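# Nest the open wooden boxes, biggest one upright on table

## Task

Put every open wooden box inside the next larger one so they form a single nested stack. Each box must rest flat with its opening facing up, even those that begin tipped on a side or upside down, and the largest box must stand upright on the table itself.

## Robot and tools

Robot: two arms. left_arm has its base near (-0.044, +0.324, 0) m and carries a five-finger left hand. right_arm has its base near (+0.004, -0.409, 0) m and carries a right hand. Both bases are turned almost nothing about z. A camera stand sits behind the arms. Loose objects may occasionally get a small push from outside.

Scene frame: the origin is at table-top height, midway between the nominal bases. +z is up, +x points out over the table, and left_arm is on the +y side. Image left and right do not match these names. Reported hand poses, velocities and targets use this frame. Commanded offsets use the axes of each arm's current Hand target.

Hand point: this point moves with the palm. It sits 0.05 m in front of the palm and 0.15 m from the wrist flange along the fingers. Its +z runs along the straight fingers and +y comes out of the palm. On the right hand +x points away from the thumb; on the left hand it points toward the thumb. Straight fingertips reach 0.06 to 0.07 m past the point. A bracket on the little-finger side of the wrist sticks out and can strike things. With the fingers level, the wrist can hang up to 0.11 m (palm down) or 0.23 m (palm up) below the point.

Row layout: a row is always 28 numbers, each in [-1, 1], even when only one arm moves. The order is:
- left dx, dy, dz, rx, ry, rz
- left thumb_turn, thumb_bend, index, middle, ring, little, force_limit, speed
- then the same 14 numbers for the right arm.
The six pose numbers are an offset, not a pose. They count from that arm's Hand target as it stood when the action or move began, along that target's own axes. 1.0 equals 0.6 m or 180 degrees, and rx, ry, rz form one rotation vector. Sending six zeros re-requests the current Hand target. Repeating an offset in a later call moves the arm further.

Hand numbers are absolute targets: -1 is open and +1 is closed. For thumb_turn, +1 puts the thumb in front of the palm, opposite the fingers. force_limit maps -1 to about 0 N and +1 to 10 N (15 N for the two thumb motors). speed rises from near zero at -1 to full at +0.48 and stays full above that. There is no 'no change' value: to keep a hand as it is, resend the last eight numbers you sent it. With the thumb turned in front, the hand grips objects about 0.035 to 0.065 m thick, or a handle down to 0.025 m. For a gentle grip, close with speed at -0.94 or lower. To loosen, send targets more open than hand_measured.

Orientation commands are clipped each step to within 32 degrees of the measured orientation.

Tools:
- execute_actions(actions, cameras): actions is a list of actions. Each action is up to 15 rows, one per 1/30 s step; a short action holds its last row. Offsets in every row count from the action's starting Hand target. With an empty list, all cameras are returned.
- move(target, speed, blend, stop_force, zero, blocking, cameras): target is one 28-number row or a list of up to 15 rows. Every row is an offset from the same starting Hand targets, not from the previous row. Paths are straight and end together, lasting 0.5 to 10 s. They do not avoid obstacles or the other arm.
  - speed: m/s, 0.002 to 3.6, default 0.25. Turn rate is limited to twice that value in rad/s.
  - blend: metres, for rounding corners in a list; 0 means stop at each row.
  - stop_force: N, 3 to 120, one value for both arms. It ends an arm's path when push against its motion reaches that level. It is unreliable for light or tipping objects and for arms that rotate.
  - zero: true by default. It re-zeros the force baseline for moving arms before the move.
  - blocking=false returns early; it cannot be combined with stop_force.
- wait(seconds 0 to 10): lets the scene run.
- stop: brakes a running move.
- zoom_image(camera, region [x0, y0, x1, y1]): region is in pixels of that camera's latest image, at most 504 by 504.
- show_instructions: shows the reference pages.
- zero_wrist_force(arm): re-zeros that arm's force sensor.
- finished_scene(scene 1): ends the scene.

Cameras: cam_high (896x504), cam_low (896x504), cam_left_wrist (672x504), cam_right_wrist (672x504).

Reading results:
- end_effector_position (m), end_effector_quat_wxyz and velocities are in the scene frame.
- Hand target is the last commanded pose after clipping. The hand often stops short of it; the next command asks for it again.
- hand_measured, hand_stopped_by (moving, target, force, stalled, fault) and hand_load_n list six values in motor order. hand_load_n is positive when something pushes a finger open, and it drops near 0 if the grip is lost.
- Wrist force and Wrist torque are given in the end effector's axes. A third line shows the peak since the last reading.
- The move: line gives the ending: done (within 3 mm and 2 degrees), off_target, moving, held or fault. limits=paced means the pose was clipped; limits=held means steps were withheld.
- MOTOR HOT appears at 70 °C. At 85 °C the arm is braked for 30 to 60 s.

Avoid:
- A contact torque at a joint's limit (141 N m for the first three joints, 26.3 N m for the wrists) or an outside force near 150 N stops the arm for 10 s.
- Arms are stiff: a target even slightly past a firm contact can trigger a fault. Approach slowly and leave out stop_force when backing off a contact.
- Do not press or hit between the arms, and do not close a hand on the other hand's fingers.
- Route paths around each arm's own base.
- Do not drop boxes, release them while they are moving, slam them, or overload fingers.
- Anything left off the table fails the task.

Each tool is called after "Call:" as name(argument=value, ...) on one line, values as JSON.

Reference images:

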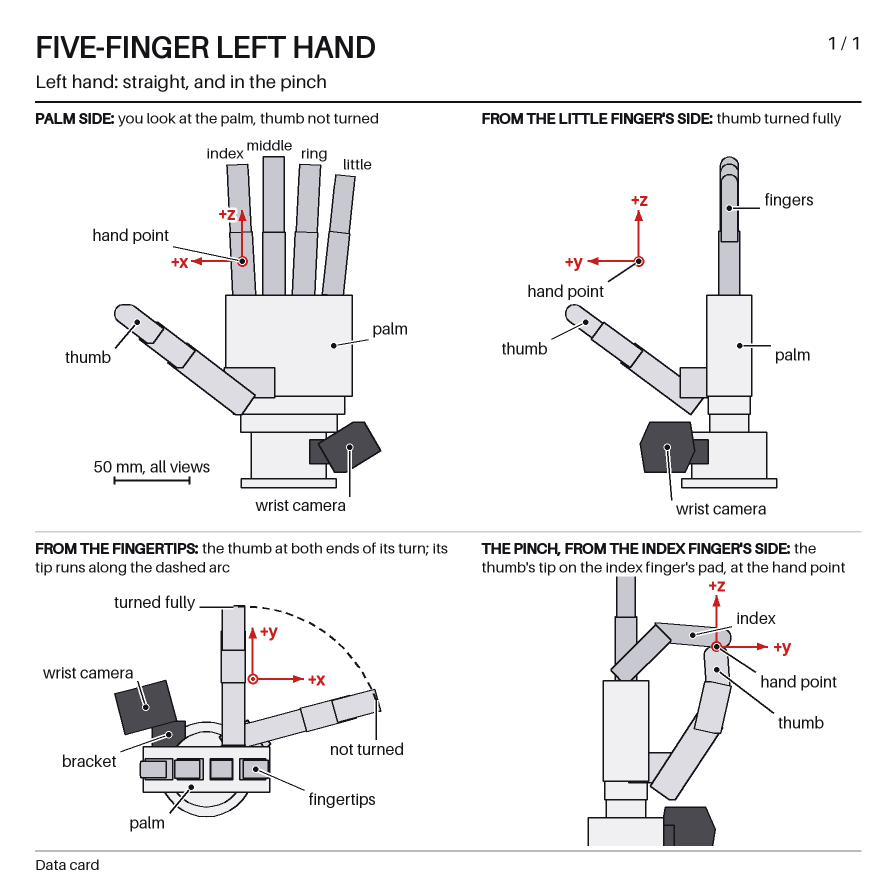

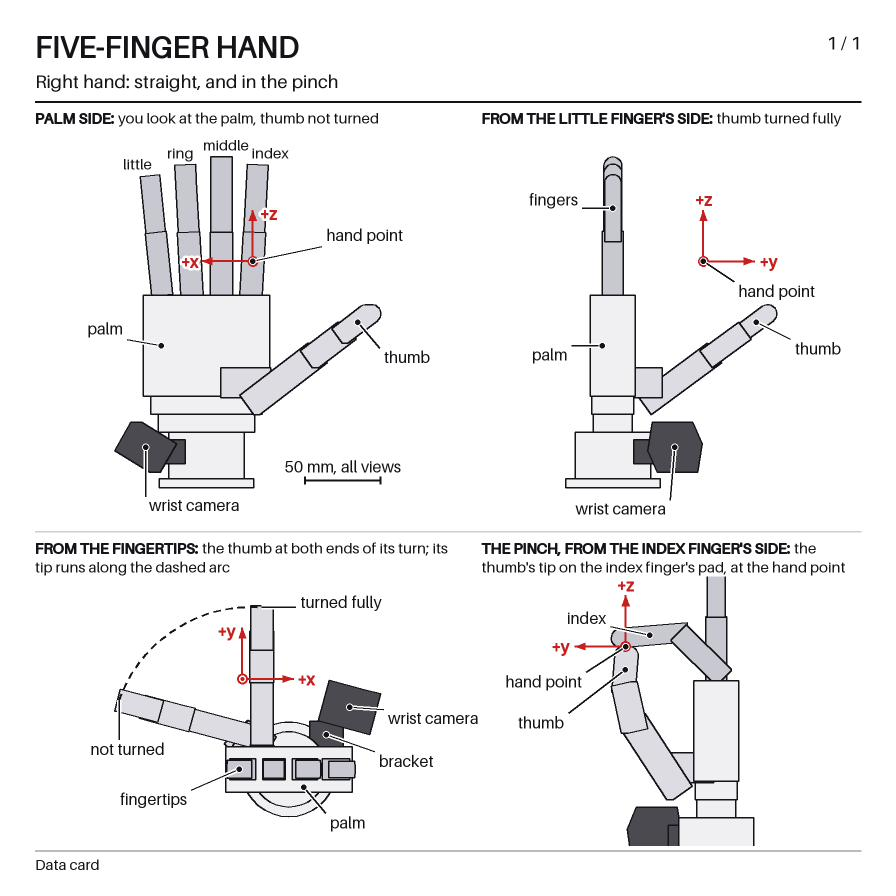

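## Session

Call:
execute_actions(actions=[])

Scene clock: 0.00 s.
left_arm: end_effector_position=(+0.4424, +0.2397, +0.1439) hand_measured=(-1.000, -1.000, -1.000, -1.000, -1.000, -1.000) hand_load_n=(+0.5, +0.0, +0.0, +0.0, +0.0, +0.0) hand_stopped_by=(target, target, target, target, target, target) hand_force_limit=0.00 hand_speed=-0.80 end_effector_quat_wxyz=(+0.698, -0.524, +0.487, -0.037) | right_arm: end_effector_position=(+0.3390, -0.3115, +0.1479) hand_measured=(-1.000, -1.000, -1.000, -1.000, -1.000, -1.000) hand_load_n=(+0.0, +0.0, +0.0, +0.0, +0.0, +0.0) hand_stopped_by=(target, target, target, target, target, target) hand_force_limit=0.00 hand_speed=-0.80 end_effector_quat_wxyz=(+0.322, -0.294, +0.850, -0.296)
Joint positions: left_arm=[2.768 -1.821 -2.042 3.805 -2.711 3.785] | right_arm=[-0.164 -1.961 2.342 0.305 1.797 -2.465]
Joint velocities: within noise
Joint torques (N m): no reading
Wrist force (N): no reading
Wrist torque (N m): no reading
Wrist force, peak (N): no reading
Hand target: left_arm +0.4424, +0.2397, +0.1439; +0.698, -0.524, +0.487, -0.037 | right_arm +0.3390, -0.3115, +0.1479; +0.322, -0.294, +0.850, -0.296

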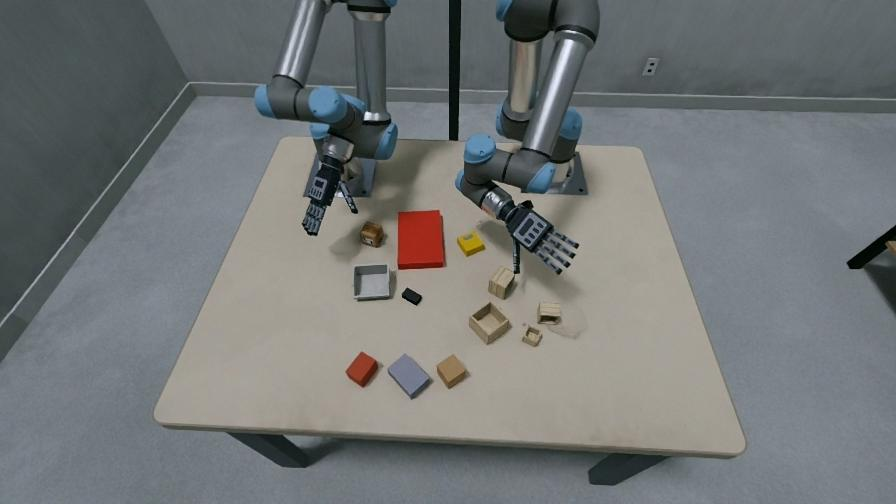

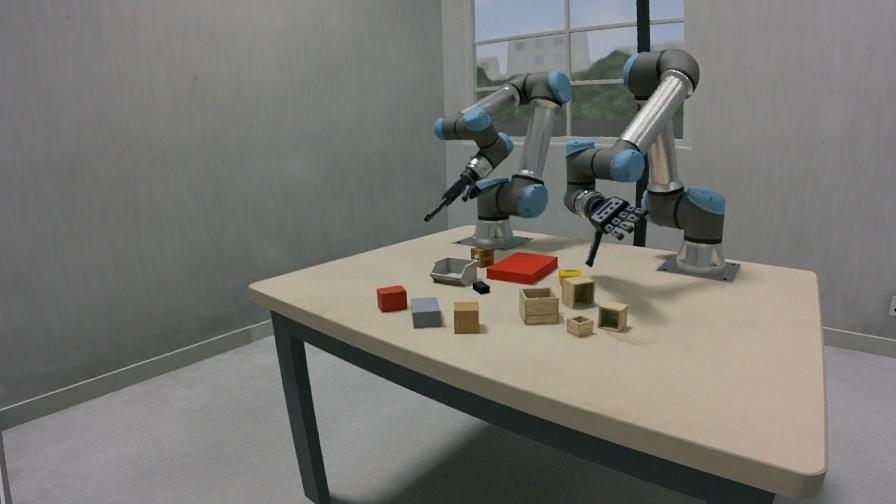

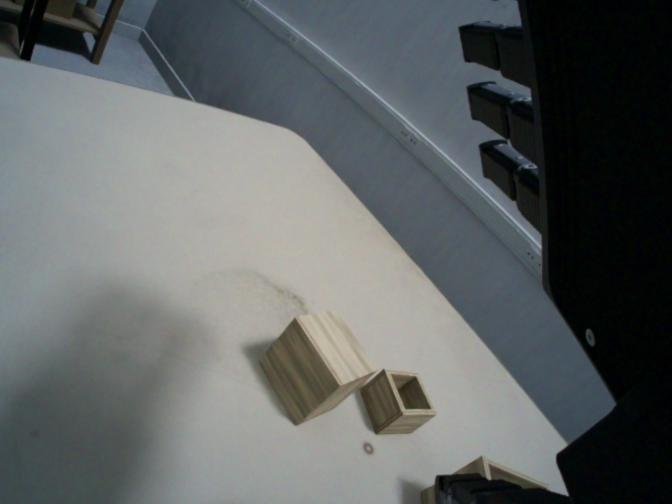

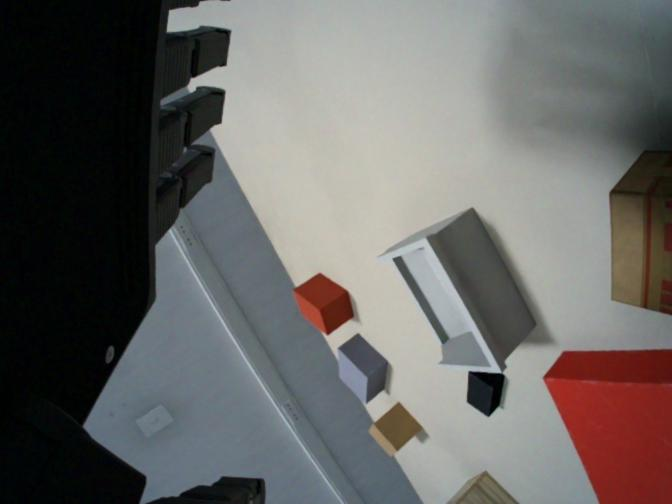

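Call:
zoom_image(camera="cam_high", region=[330, 180, 610, 410])

Call:
zoom_image(camera="cam_low", region=[360, 220, 660, 350])

Scaled by 1.800 from the camera's 896x504 image, which has a finer 1280x720 frame.

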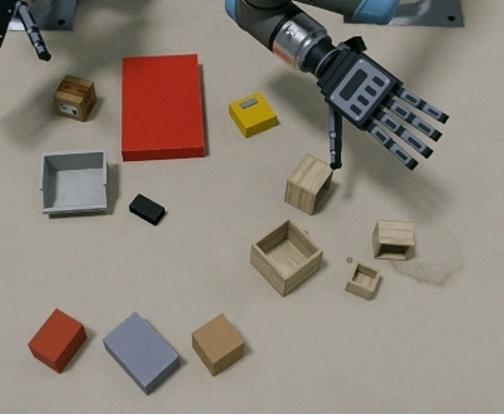

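Scaled by 1.680 from the camera's 896x504 image, which has a finer 1280x720 frame.

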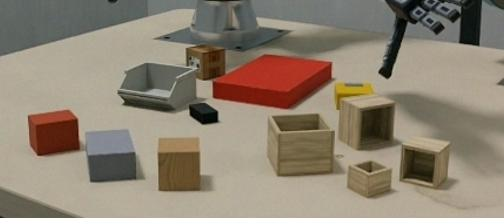

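Call:
zoom_image(camera="cam_high", region=[430, 250, 600, 400])

Call:
zoom_image(camera="cam_low", region=[440, 260, 640, 350])

Call:
zoom_image(camera="cam_left_wrist", region=[230, 280, 560, 504])

Call:
zoom_image(camera="cam_right_wrist", region=[280, 200, 560, 504])

Scaled by 2.965 from the camera's 896x504 image, which has a finer 1280x720 frame.

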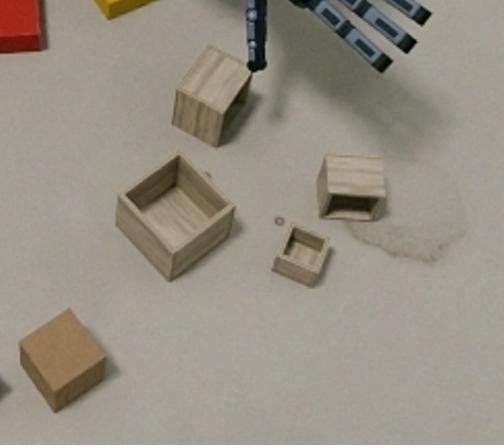

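Scaled by 2.520 from the camera's 896x504 image, which has a finer 1280x720 frame.

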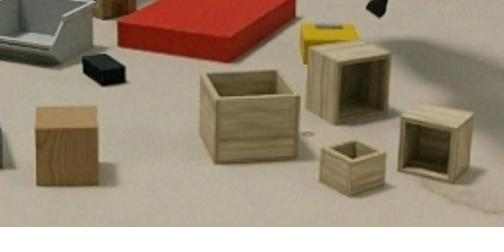

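Scaled by 1.527 from the camera's 672x504 image, which has a finer 960x720 frame.

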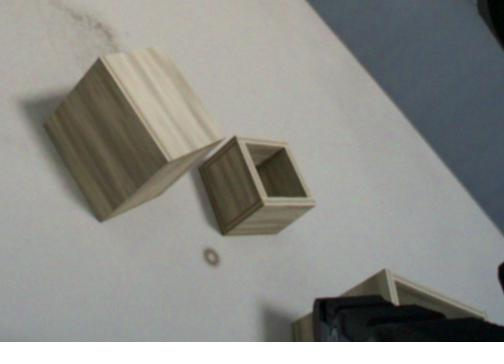

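Scaled by 1.658 from the camera's 672x504 image, which has a finer 960x720 frame.

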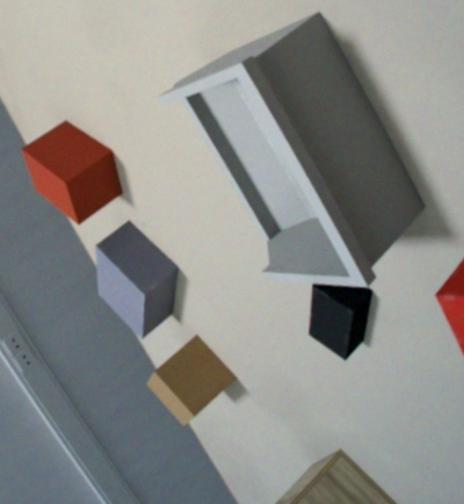

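Call:
move(target=[-0.0193, -0.1425, -0.2162, 0.0102, 0.4687, -0.0323, 1, -1, -0.4, -0.4, -0.4, -0.4, -0.4, 0.0, 0, 0, 0, 0, 0, 0, -1, -1, -1, -1, -1, -1, 0.0, -0.8], speed=0.25, cameras=["all"])

Scene clock: 129.47 s.
left_arm: end_effector_position=(+0.3825, +0.1178, +0.2200) hand_measured=(+1.000, -1.000, -0.400, -0.400, -0.400, -0.400) hand_load_n=(+0.0, +0.0, +0.0, +0.0, +0.0, +0.0) hand_stopped_by=(target, target, target, target, target, target) hand_force_limit=-0.40 hand_speed=0.00 end_effector_quat_wxyz=(+0.195, -0.375, +0.804, -0.418) | right_arm: end_effector_position=(+0.3390, -0.3115, +0.1479) hand_measured=(-1.000, -1.000, -1.000, -1.000, -1.000, -1.000) hand_load_n=(-0.5, +0.0, +0.0, +0.0, +0.0, +0.0) hand_stopped_by=(target, target, target, target, target, target) hand_force_limit=0.00 hand_speed=-0.80 end_effector_quat_wxyz=(+0.322, -0.294, +0.850, -0.296)
Joint positions: left_arm=[3.337 -1.555 -1.866 2.579 -0.878 3.762] | right_arm=[-0.164 -1.961 2.342 0.305 1.797 -2.465]
Joint torques (N m): left_arm=[-6.09 27.47 7.91 -1.63 1.26 0.07] | right_arm=[-0.4 -2.26 -19.63 0.32 -0.04 0.01]
Wrist force (N): left_arm=[-0.1 0.5 1.6] | right_arm=[0.1 0.4 0.0]
Wrist torque (N m): left_arm=[0.03 -0.15 0.04] | right_arm=[0.05 -0.01 0.01]
Wrist force, peak (N): left_arm=[0.0 0.3 1.9] | right_arm=[0.3 0.3 0.1]
Hand target: left_arm +0.3824, +0.1177, +0.2200; +0.195, -0.375, +0.804, -0.418 | right_arm +0.3390, -0.3115, +0.1479; +0.322, -0.294, +0.850, -0.296
Off the commanded pose: left_arm 0.000 m, 0 deg | right_arm 0.000 m, 0 deg.
move: done

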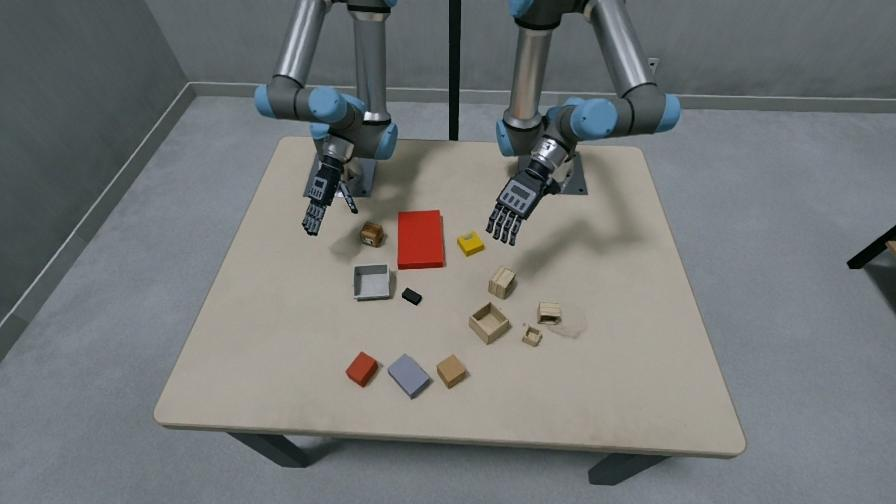

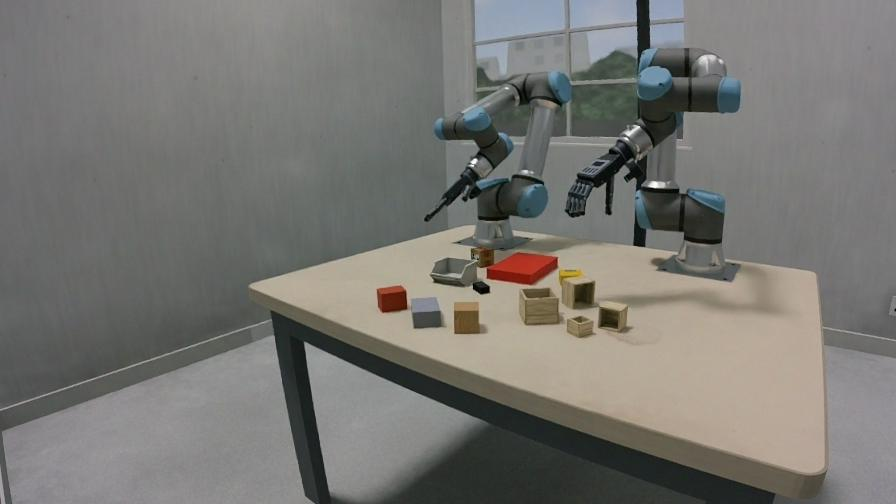

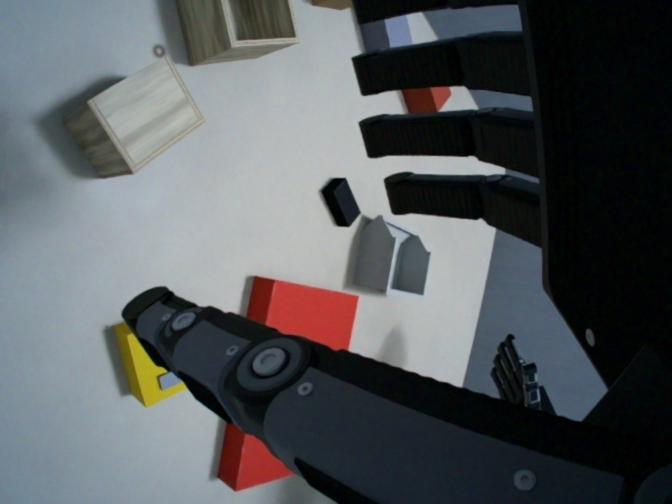

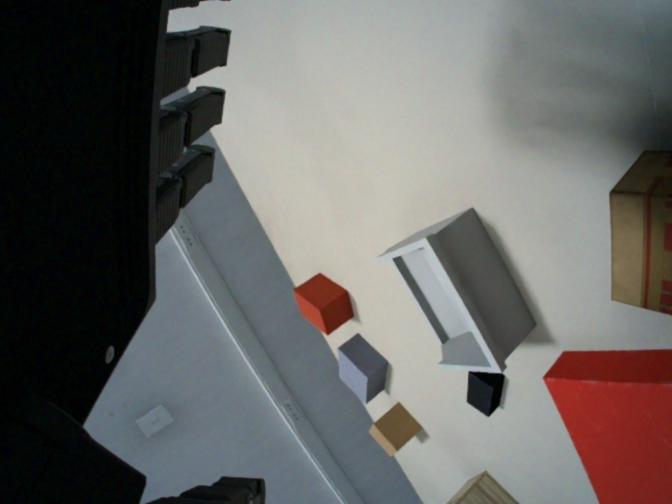

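Call:
zoom_image(camera="cam_high", region=[440, 130, 600, 350])

Call:
zoom_image(camera="cam_low", region=[500, 120, 720, 350])

Scaled by 2.291 from the camera's 896x504 image, which has a finer 1280x720 frame.

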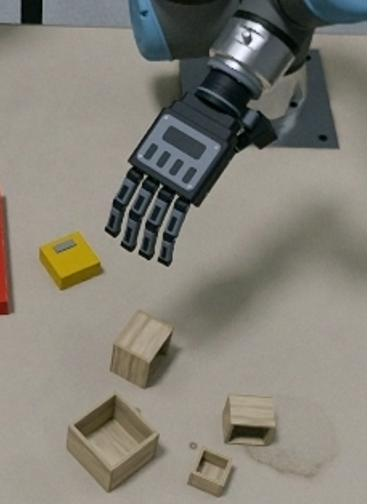

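Scaled by 2.191 from the camera's 896x504 image, which has a finer 1280x720 frame.

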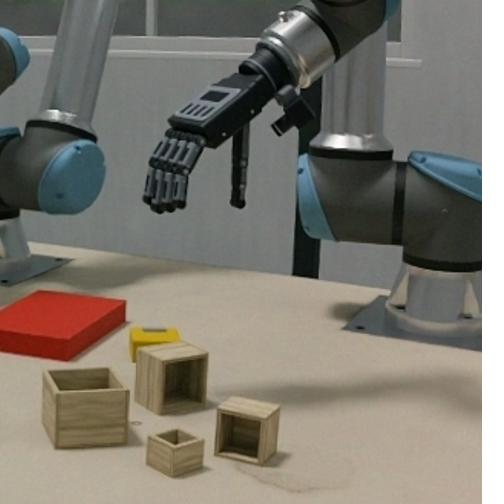

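Call:
move(target=[-0.0663, 0.0778, 0.1502, 0, 0, 0, 1, -1, -0.4, -0.4, -0.4, -0.4, -0.4, 0.0, 0, 0, 0, 0, 0, 0, -1, -1, -1, -1, -1, -1, 0.0, -0.8], speed=0.2, cameras=["cam_high", "cam_low", "cam_left_wrist"])

Call:
zoom_image(camera="cam_high", region=[430, 180, 590, 360])

Call:
zoom_image(camera="cam_low", region=[500, 200, 660, 350])

Scene clock: 153.80 s.
left_arm: end_effector_position=(+0.4440, +0.1180, +0.1301) hand_measured=(+1.000, -1.000, -0.400, -0.400, -0.400, -0.400) hand_load_n=(+0.0, +0.0, +0.0, +0.0, +0.0, +0.0) hand_stopped_by=(target, target, target, target, target, target) hand_force_limit=-0.40 hand_speed=0.00 end_effector_quat_wxyz=(+0.195, -0.375, +0.804, -0.418) | right_arm: end_effector_position=(+0.3390, -0.3115, +0.1479) hand_measured=(-1.000, -1.000, -1.000, -1.000, -1.000, -1.000) hand_load_n=(+0.0, +0.0, +0.0, +0.0, +0.0, +0.0) hand_stopped_by=(target, target, target, target, target, target) hand_force_limit=0.00 hand_speed=-0.80 end_effector_quat_wxyz=(+0.322, -0.294, +0.850, -0.296)
Joint positions: left_arm=[3.304 -1.782 -1.857 2.817 -0.9 3.731] | right_arm=[-0.164 -1.961 2.342 0.305 1.797 -2.465]
Joint torques (N m): left_arm=[5.69 20.15 6.24 -0.09 1.43 1.07] | right_arm=[-0.33 -2.09 -19.1 0.42 0.03 0.05]
Wrist force (N): left_arm=[-0.3 0.4 1.7] | right_arm=[-0.3 0.0 -0.2]
Wrist torque (N m): left_arm=[0.03 -0.10 0.01] | right_arm=[0.01 0.03 -0.01]
Wrist force, peak (N): left_arm=[-0.8 1.2 3.2] | right_arm=[0.2 0.4 0.0]
Hand target: left_arm +0.4440, +0.1180, +0.1300; +0.195, -0.375, +0.804, -0.418 | right_arm +0.3390, -0.3115, +0.1479; +0.322, -0.294, +0.850, -0.296
Off the commanded pose: left_arm 0.000 m, 0 deg | right_arm 0.000 m, 0 deg.
move: done
Images, in order (width x height): cam_high 896x504, cam_low 896x504, cam_left_wrist 672x504.

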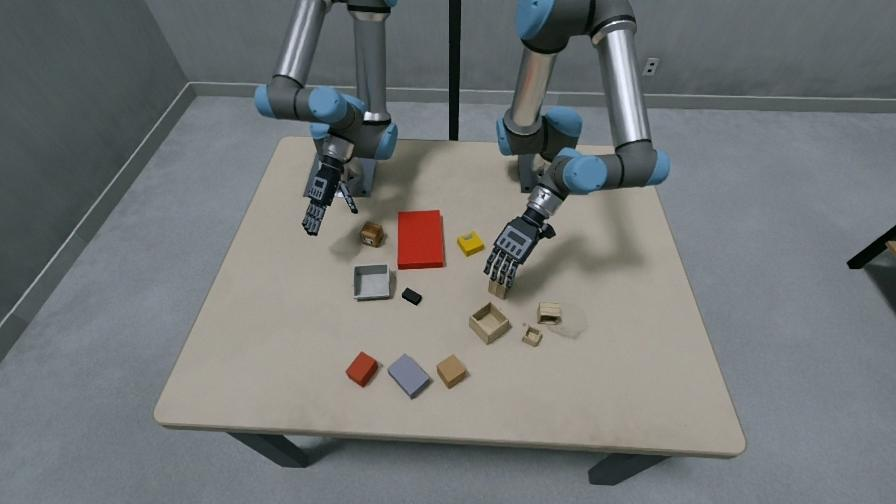

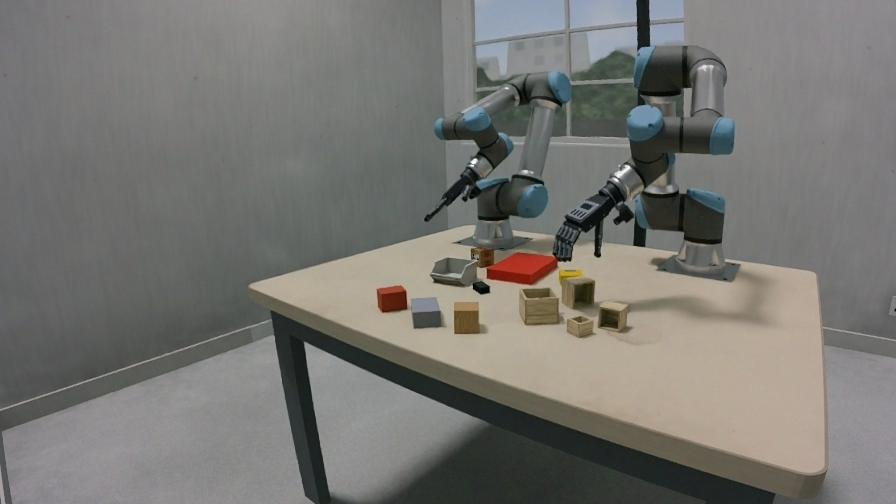

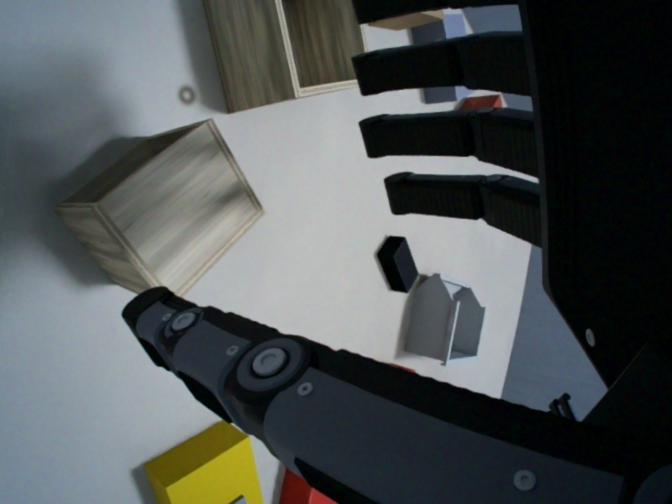

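Scaled by 2.800 from the camera's 896x504 image, which has a finer 1280x720 frame.

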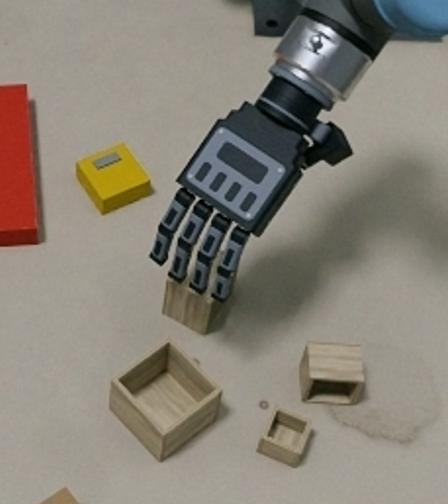

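Scaled by 3.150 from the camera's 896x504 image, which has a finer 1280x720 frame.

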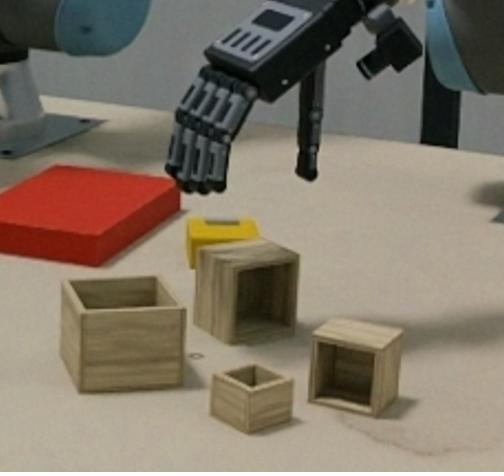

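Call:
zoom_image(camera="cam_high", region=[475, 210, 555, 300])

Call:
zoom_image(camera="cam_left_wrist", region=[40, 60, 300, 330])

Scaled by 5.600 from the camera's 896x504 image, which has a finer 1280x720 frame.

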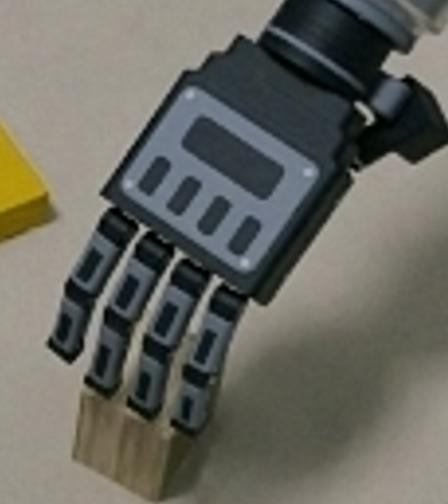

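Scaled by 1.867 from the camera's 672x504 image, which has a finer 960x720 frame.

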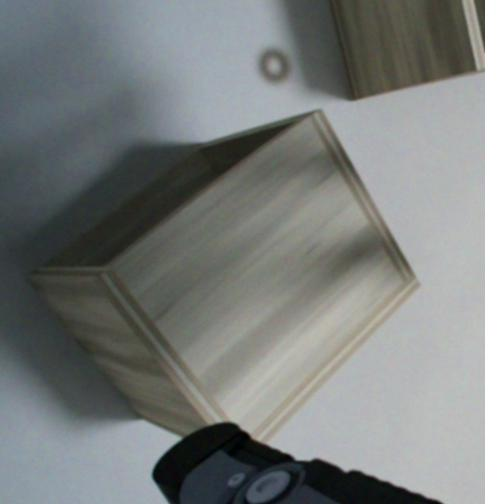

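Call:
zoom_image(camera="cam_high", region=[460, 270, 580, 355])

Scaled by 4.200 from the camera's 896x504 image, which has a finer 1280x720 frame.

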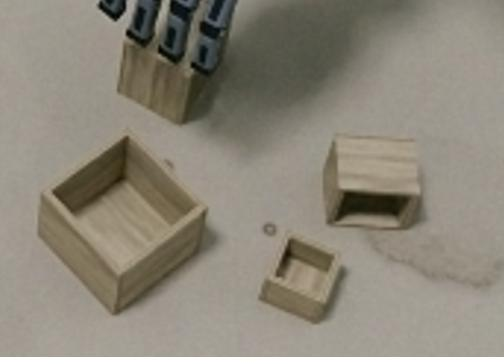

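Call:
move(target=[-0.0007, 0.0338, 0.039, 0, -0.0364, -0.0255, 1, -1, -0.4, -0.4, -0.4, -0.4, -0.4, 0.0, 0, 0, 0, 0, 0, 0, -1, -1, -1, -1, -1, -1, 0.0, -0.8], speed=0.2, cameras=["cam_high", "cam_low", "cam_left_wrist"])

Call:
zoom_image(camera="cam_high", region=[475, 210, 555, 300])

Call:
zoom_image(camera="cam_low", region=[540, 220, 640, 320])

Scene clock: 217.60 s.
left_arm: end_effector_position=(+0.4499, +0.1134, +0.0999) hand_measured=(+1.000, -1.000, -0.400, -0.400, -0.400, -0.400) hand_load_n=(+0.0, +0.0, +0.0, +0.0, +0.0, +0.0) hand_stopped_by=(target, target, target, target, target, target) hand_force_limit=-0.40 hand_speed=0.00 end_effector_quat_wxyz=(+0.224, -0.430, +0.776, -0.404) | right_arm: end_effector_position=(+0.3390, -0.3115, +0.1479) hand_measured=(-1.000, -1.000, -1.000, -1.000, -1.000, -1.000) hand_load_n=(+0.0, +0.0, +0.0, +0.0, +0.0, +0.0) hand_stopped_by=(target, target, target, target, target, target) hand_force_limit=0.00 hand_speed=-0.80 end_effector_quat_wxyz=(+0.322, -0.294, +0.850, -0.296)
Joint positions: left_arm=[3.25 -1.783 -1.926 2.98 -1.039 3.566] | right_arm=[-0.164 -1.961 2.342 0.305 1.797 -2.465]
Joint torques (N m): left_arm=[4.86 20.64 25.63 -0.28 1.39 -1.19] | right_arm=[-1.29 -2.21 -19.85 0.4 -0.04 -0.03]
Wrist force (N): left_arm=[-0.1 0.4 1.6] | right_arm=[0.1 0.1 -0.2]
Wrist torque (N m): left_arm=[-0.03 -0.17 -0.07] | right_arm=[0.01 -0.01 0.00]
Wrist force, peak (N): left_arm=[-0.1 1.0 2.1] | right_arm=[0.3 0.3 -0.1]
Hand target: left_arm +0.4500, +0.1135, +0.1000; +0.224, -0.430, +0.776, -0.404 | right_arm +0.3390, -0.3115, +0.1479; +0.322, -0.294, +0.850, -0.296
Off the commanded pose: left_arm 0.000 m, 0 deg | right_arm 0.000 m, 0 deg.
move: done
Images, in order (width x height): cam_high 896x504, cam_low 896x504, cam_left_wrist 672x504.

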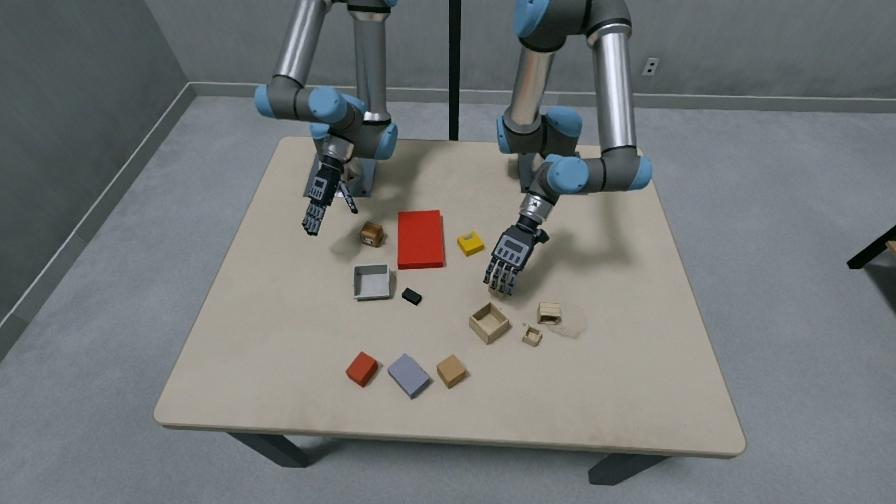

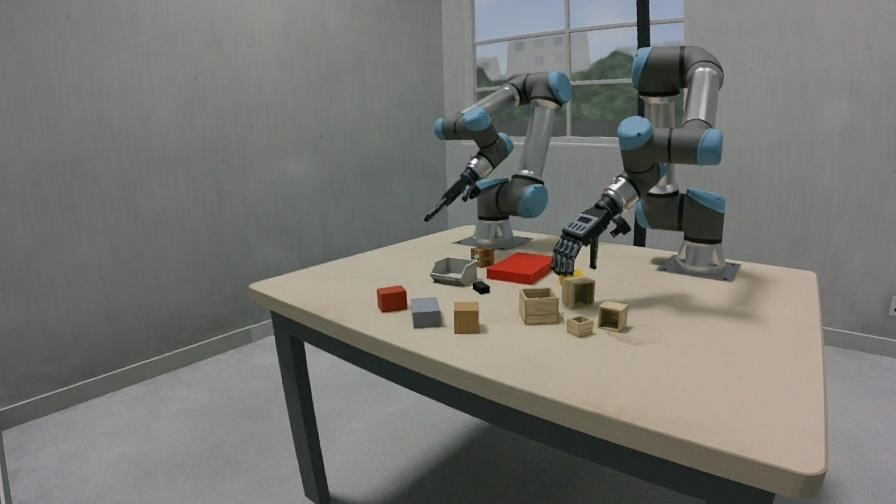

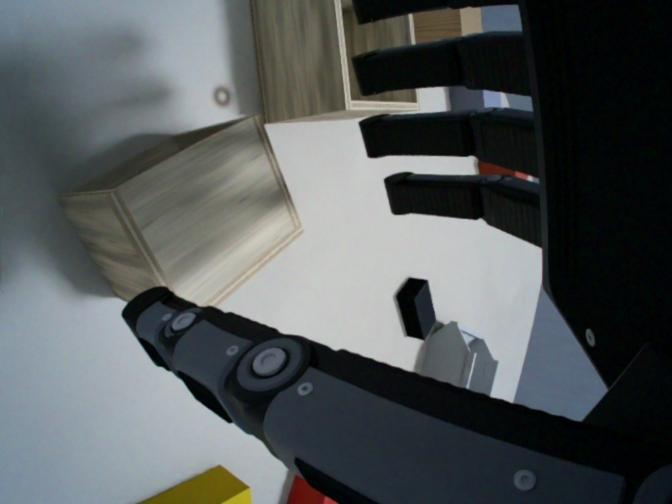

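Scaled by 5.600 from the camera's 896x504 image, which has a finer 1280x720 frame.

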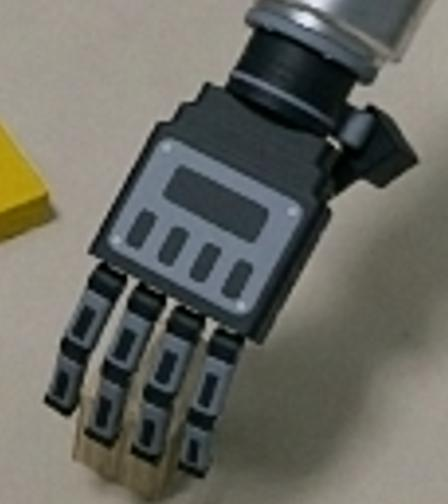

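Scaled by 5.040 from the camera's 896x504 image, which has a finer 1280x720 frame.

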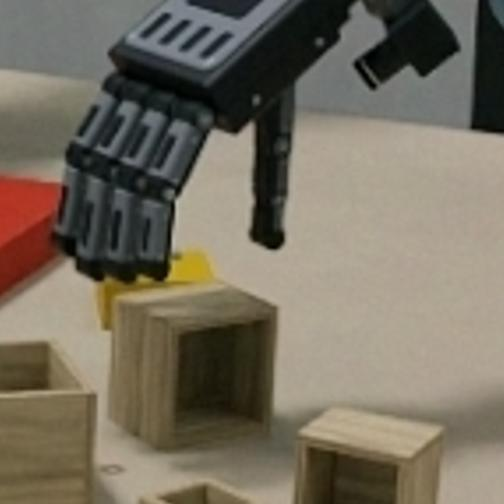

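Call:
move(target=[[-0.0167, 0.0077, -0.0108, 0, 0, 0, 1, -1, -0.4, -0.4, -0.4, -0.4, -0.4, 0.0, 0, 0, 0, 0, 0, 0, -1, -1, -1, -1, -1, -1, 0.0, -0.8], [-0.0167, 0.0827, 0.0417, 0, 0, 0, 1, -1, -0.4, -0.4, -0.4, -0.4, -0.4, 0.0, 0, 0, 0, 0, 0, 0, -1, -1, -1, -1, -1, -1, 0.0, -0.8]], speed=0.08, stop_force=5, cameras=["cam_high", "cam_low", "cam_left_wrist"])

Call:
zoom_image(camera="cam_low", region=[540, 220, 640, 320])

Call:
zoom_image(camera="cam_left_wrist", region=[40, 60, 420, 360])

Call:
zoom_image(camera="cam_high", region=[475, 220, 555, 310])

Scene clock: 233.37 s.
left_arm: end_effector_position=(+0.4485, +0.1262, +0.0450) hand_measured=(+1.000, -1.000, -0.400, -0.400, -0.400, -0.400) hand_load_n=(+0.0, +0.0, +0.0, +0.0, +0.0, +0.0) hand_stopped_by=(target, target, target, target, target, target) hand_force_limit=-0.40 hand_speed=0.00 end_effector_quat_wxyz=(+0.224, -0.430, +0.776, -0.404) | right_arm: end_effector_position=(+0.3390, -0.3115, +0.1479) hand_measured=(-1.000, -1.000, -1.000, -1.000, -1.000, -1.000) hand_load_n=(+0.0, +0.0, +0.0, +0.0, +0.0, +0.5) hand_stopped_by=(target, target, target, target, target, target) hand_force_limit=0.00 hand_speed=-0.80 end_effector_quat_wxyz=(+0.322, -0.294, +0.850, -0.296)
Joint positions: left_arm=[3.286 -1.861 -2 3.118 -1.012 3.595] | right_arm=[-0.164 -1.961 2.342 0.305 1.797 -2.465]
Joint torques (N m): left_arm=[-7.16 36.6 23.84 0.64 -1.61 -1.4] | right_arm=[-0.28 -2.07 -19 0.5 -0.25 -0.03]
Wrist force (N): left_arm=[-0.2 0.3 1.7] | right_arm=[0.0 0.2 0.0]
Wrist torque (N m): left_arm=[-0.01 -0.13 0.02] | right_arm=[0.03 0.00 0.01]
Wrist force, peak (N): left_arm=[-0.3 1.1 1.9] | right_arm=[0.3 0.3 -0.1]
Hand target: left_arm +0.4485, +0.1262, +0.0450; +0.224, -0.430, +0.776, -0.404 | right_arm +0.3390, -0.3115, +0.1479; +0.322, -0.294, +0.850, -0.296
Off the commanded pose: left_arm 0.000 m, 0 deg | right_arm 0.000 m, 0 deg.
move: done
Images, in order (width x height): cam_high 896x504, cam_low 896x504, cam_left_wrist 672x504.

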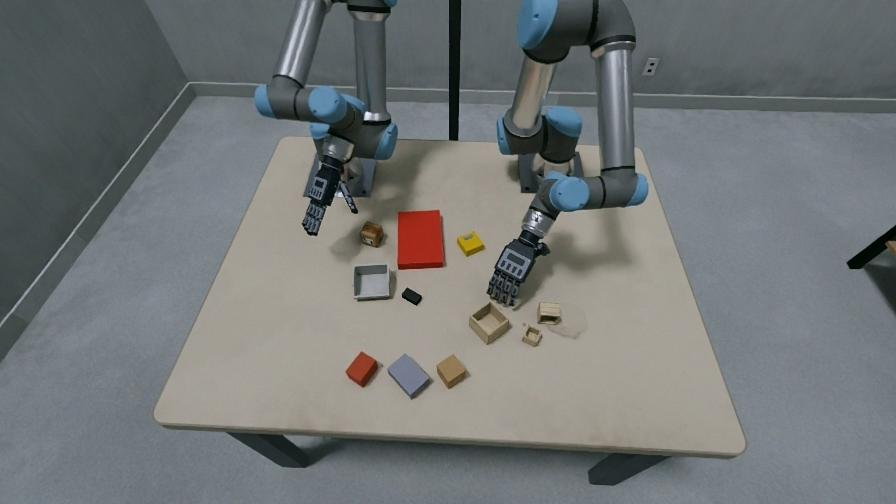

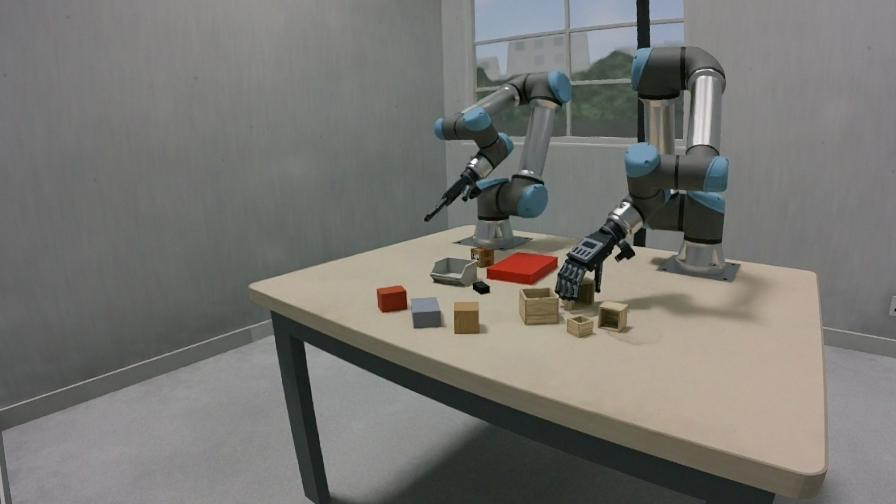

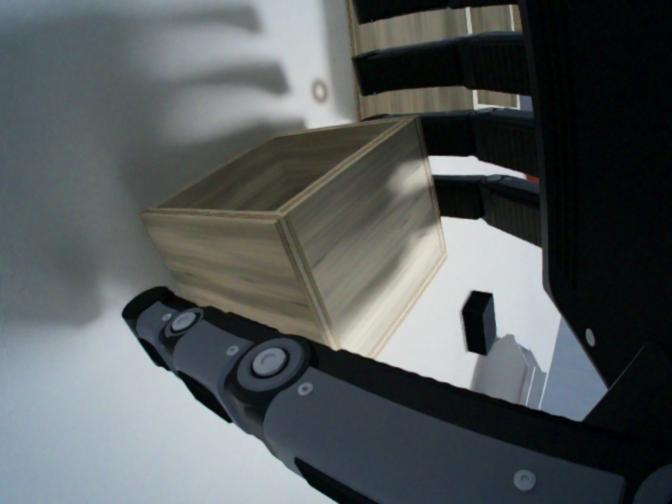

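Scaled by 5.040 from the camera's 896x504 image, which has a finer 1280x720 frame.

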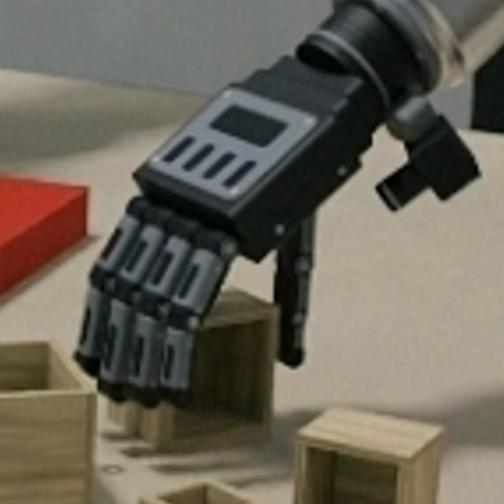

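Scaled by 1.326 from the camera's 672x504 image, which has a finer 960x720 frame.

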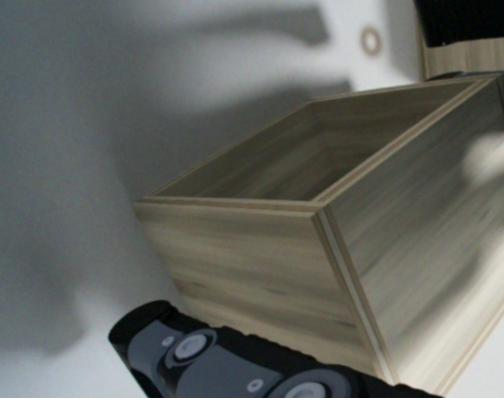

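Scaled by 5.600 from the camera's 896x504 image, which has a finer 1280x720 frame.

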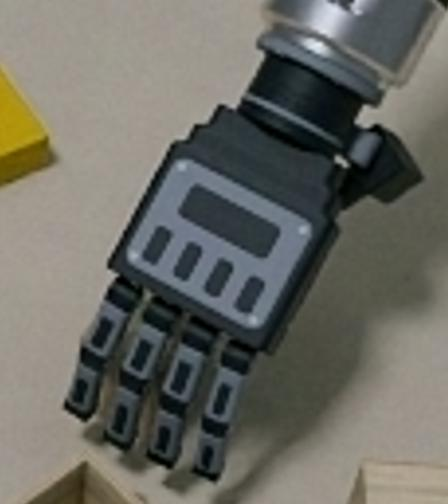

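Call:
move(target=[0, 0, 0, 0, 0, 0, 1, -0.2, -0.4, -0.4, -0.4, -0.4, -0.5, -0.88, 0, 0, 0, 0, 0, 0, -1, -1, -1, -1, -1, -1, 0.0, -0.8], cameras=["cam_low", "cam_left_wrist"])

Call:
zoom_image(camera="cam_low", region=[540, 220, 640, 320])

Scene clock: 240.57 s.
left_arm: end_effector_position=(+0.4485, +0.1262, +0.0450) hand_measured=(+1.000, -0.554, -0.400, -0.400, -0.400, -0.400) hand_load_n=(+1.0, +4.5, +0.0, +2.0, +0.0, +0.0) hand_stopped_by=(target, force, target, target, target, target) hand_force_limit=-0.50 hand_speed=-0.88 end_effector_quat_wxyz=(+0.224, -0.430, +0.776, -0.404) | right_arm: end_effector_position=(+0.3390, -0.3115, +0.1479) hand_measured=(-1.000, -1.000, -1.000, -1.000, -1.000, -1.000) hand_load_n=(+0.0, +0.0, +0.0, +0.0, +0.0, +0.0) hand_stopped_by=(target, target, target, target, target, target) hand_force_limit=0.00 hand_speed=-0.80 end_effector_quat_wxyz=(+0.322, -0.294, +0.850, -0.296)
Joint positions: left_arm=[3.286 -1.861 -2 3.118 -1.012 3.595] | right_arm=[-0.164 -1.961 2.342 0.305 1.797 -2.465]
Joint torques (N m): left_arm=[-6.73 36.71 23.23 0.62 0.84 -1.36] | right_arm=[-0.62 -2 -19.6 0.4 -0.21 -0.26]
Wrist force (N): left_arm=[-0.1 0.6 1.6] | right_arm=[0.2 0.0 -0.1]
Wrist torque (N m): left_arm=[0.02 -0.15 0.02] | right_arm=[0.01 -0.03 0.01]
Wrist force, peak (N): left_arm=[-0.3 0.6 1.7] | right_arm=[0.2 0.3 0.1]
Hand target: left_arm +0.4485, +0.1262, +0.0450; +0.224, -0.430, +0.776, -0.404 | right_arm +0.3390, -0.3115, +0.1479; +0.322, -0.294, +0.850, -0.296
Off the commanded pose: left_arm 0.000 m, 0 deg | right_arm 0.000 m, 0 deg.
move: done
Images, in order (width x height): cam_low 896x504, cam_left_wrist 672x504.

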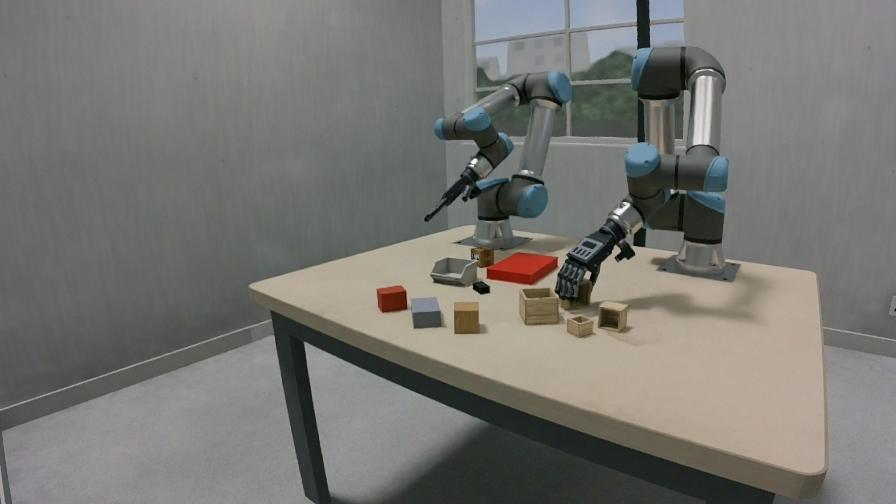

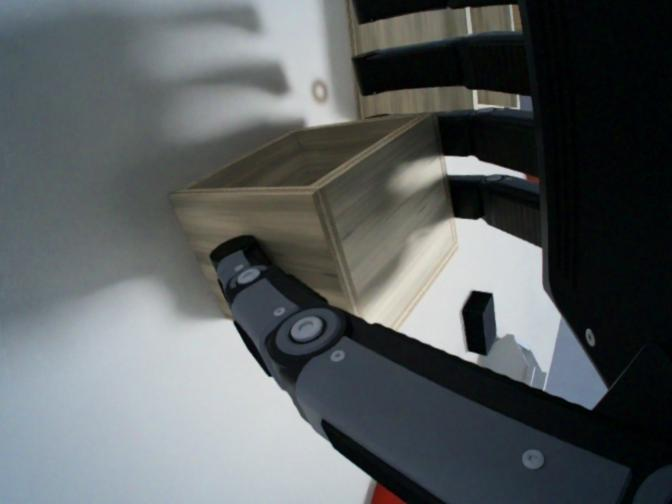

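Scaled by 5.040 from the camera's 896x504 image, which has a finer 1280x720 frame.

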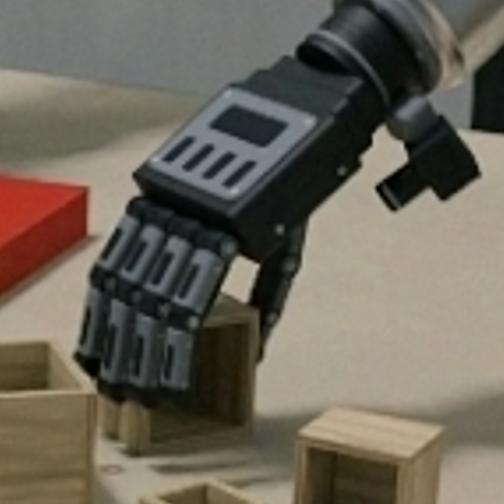

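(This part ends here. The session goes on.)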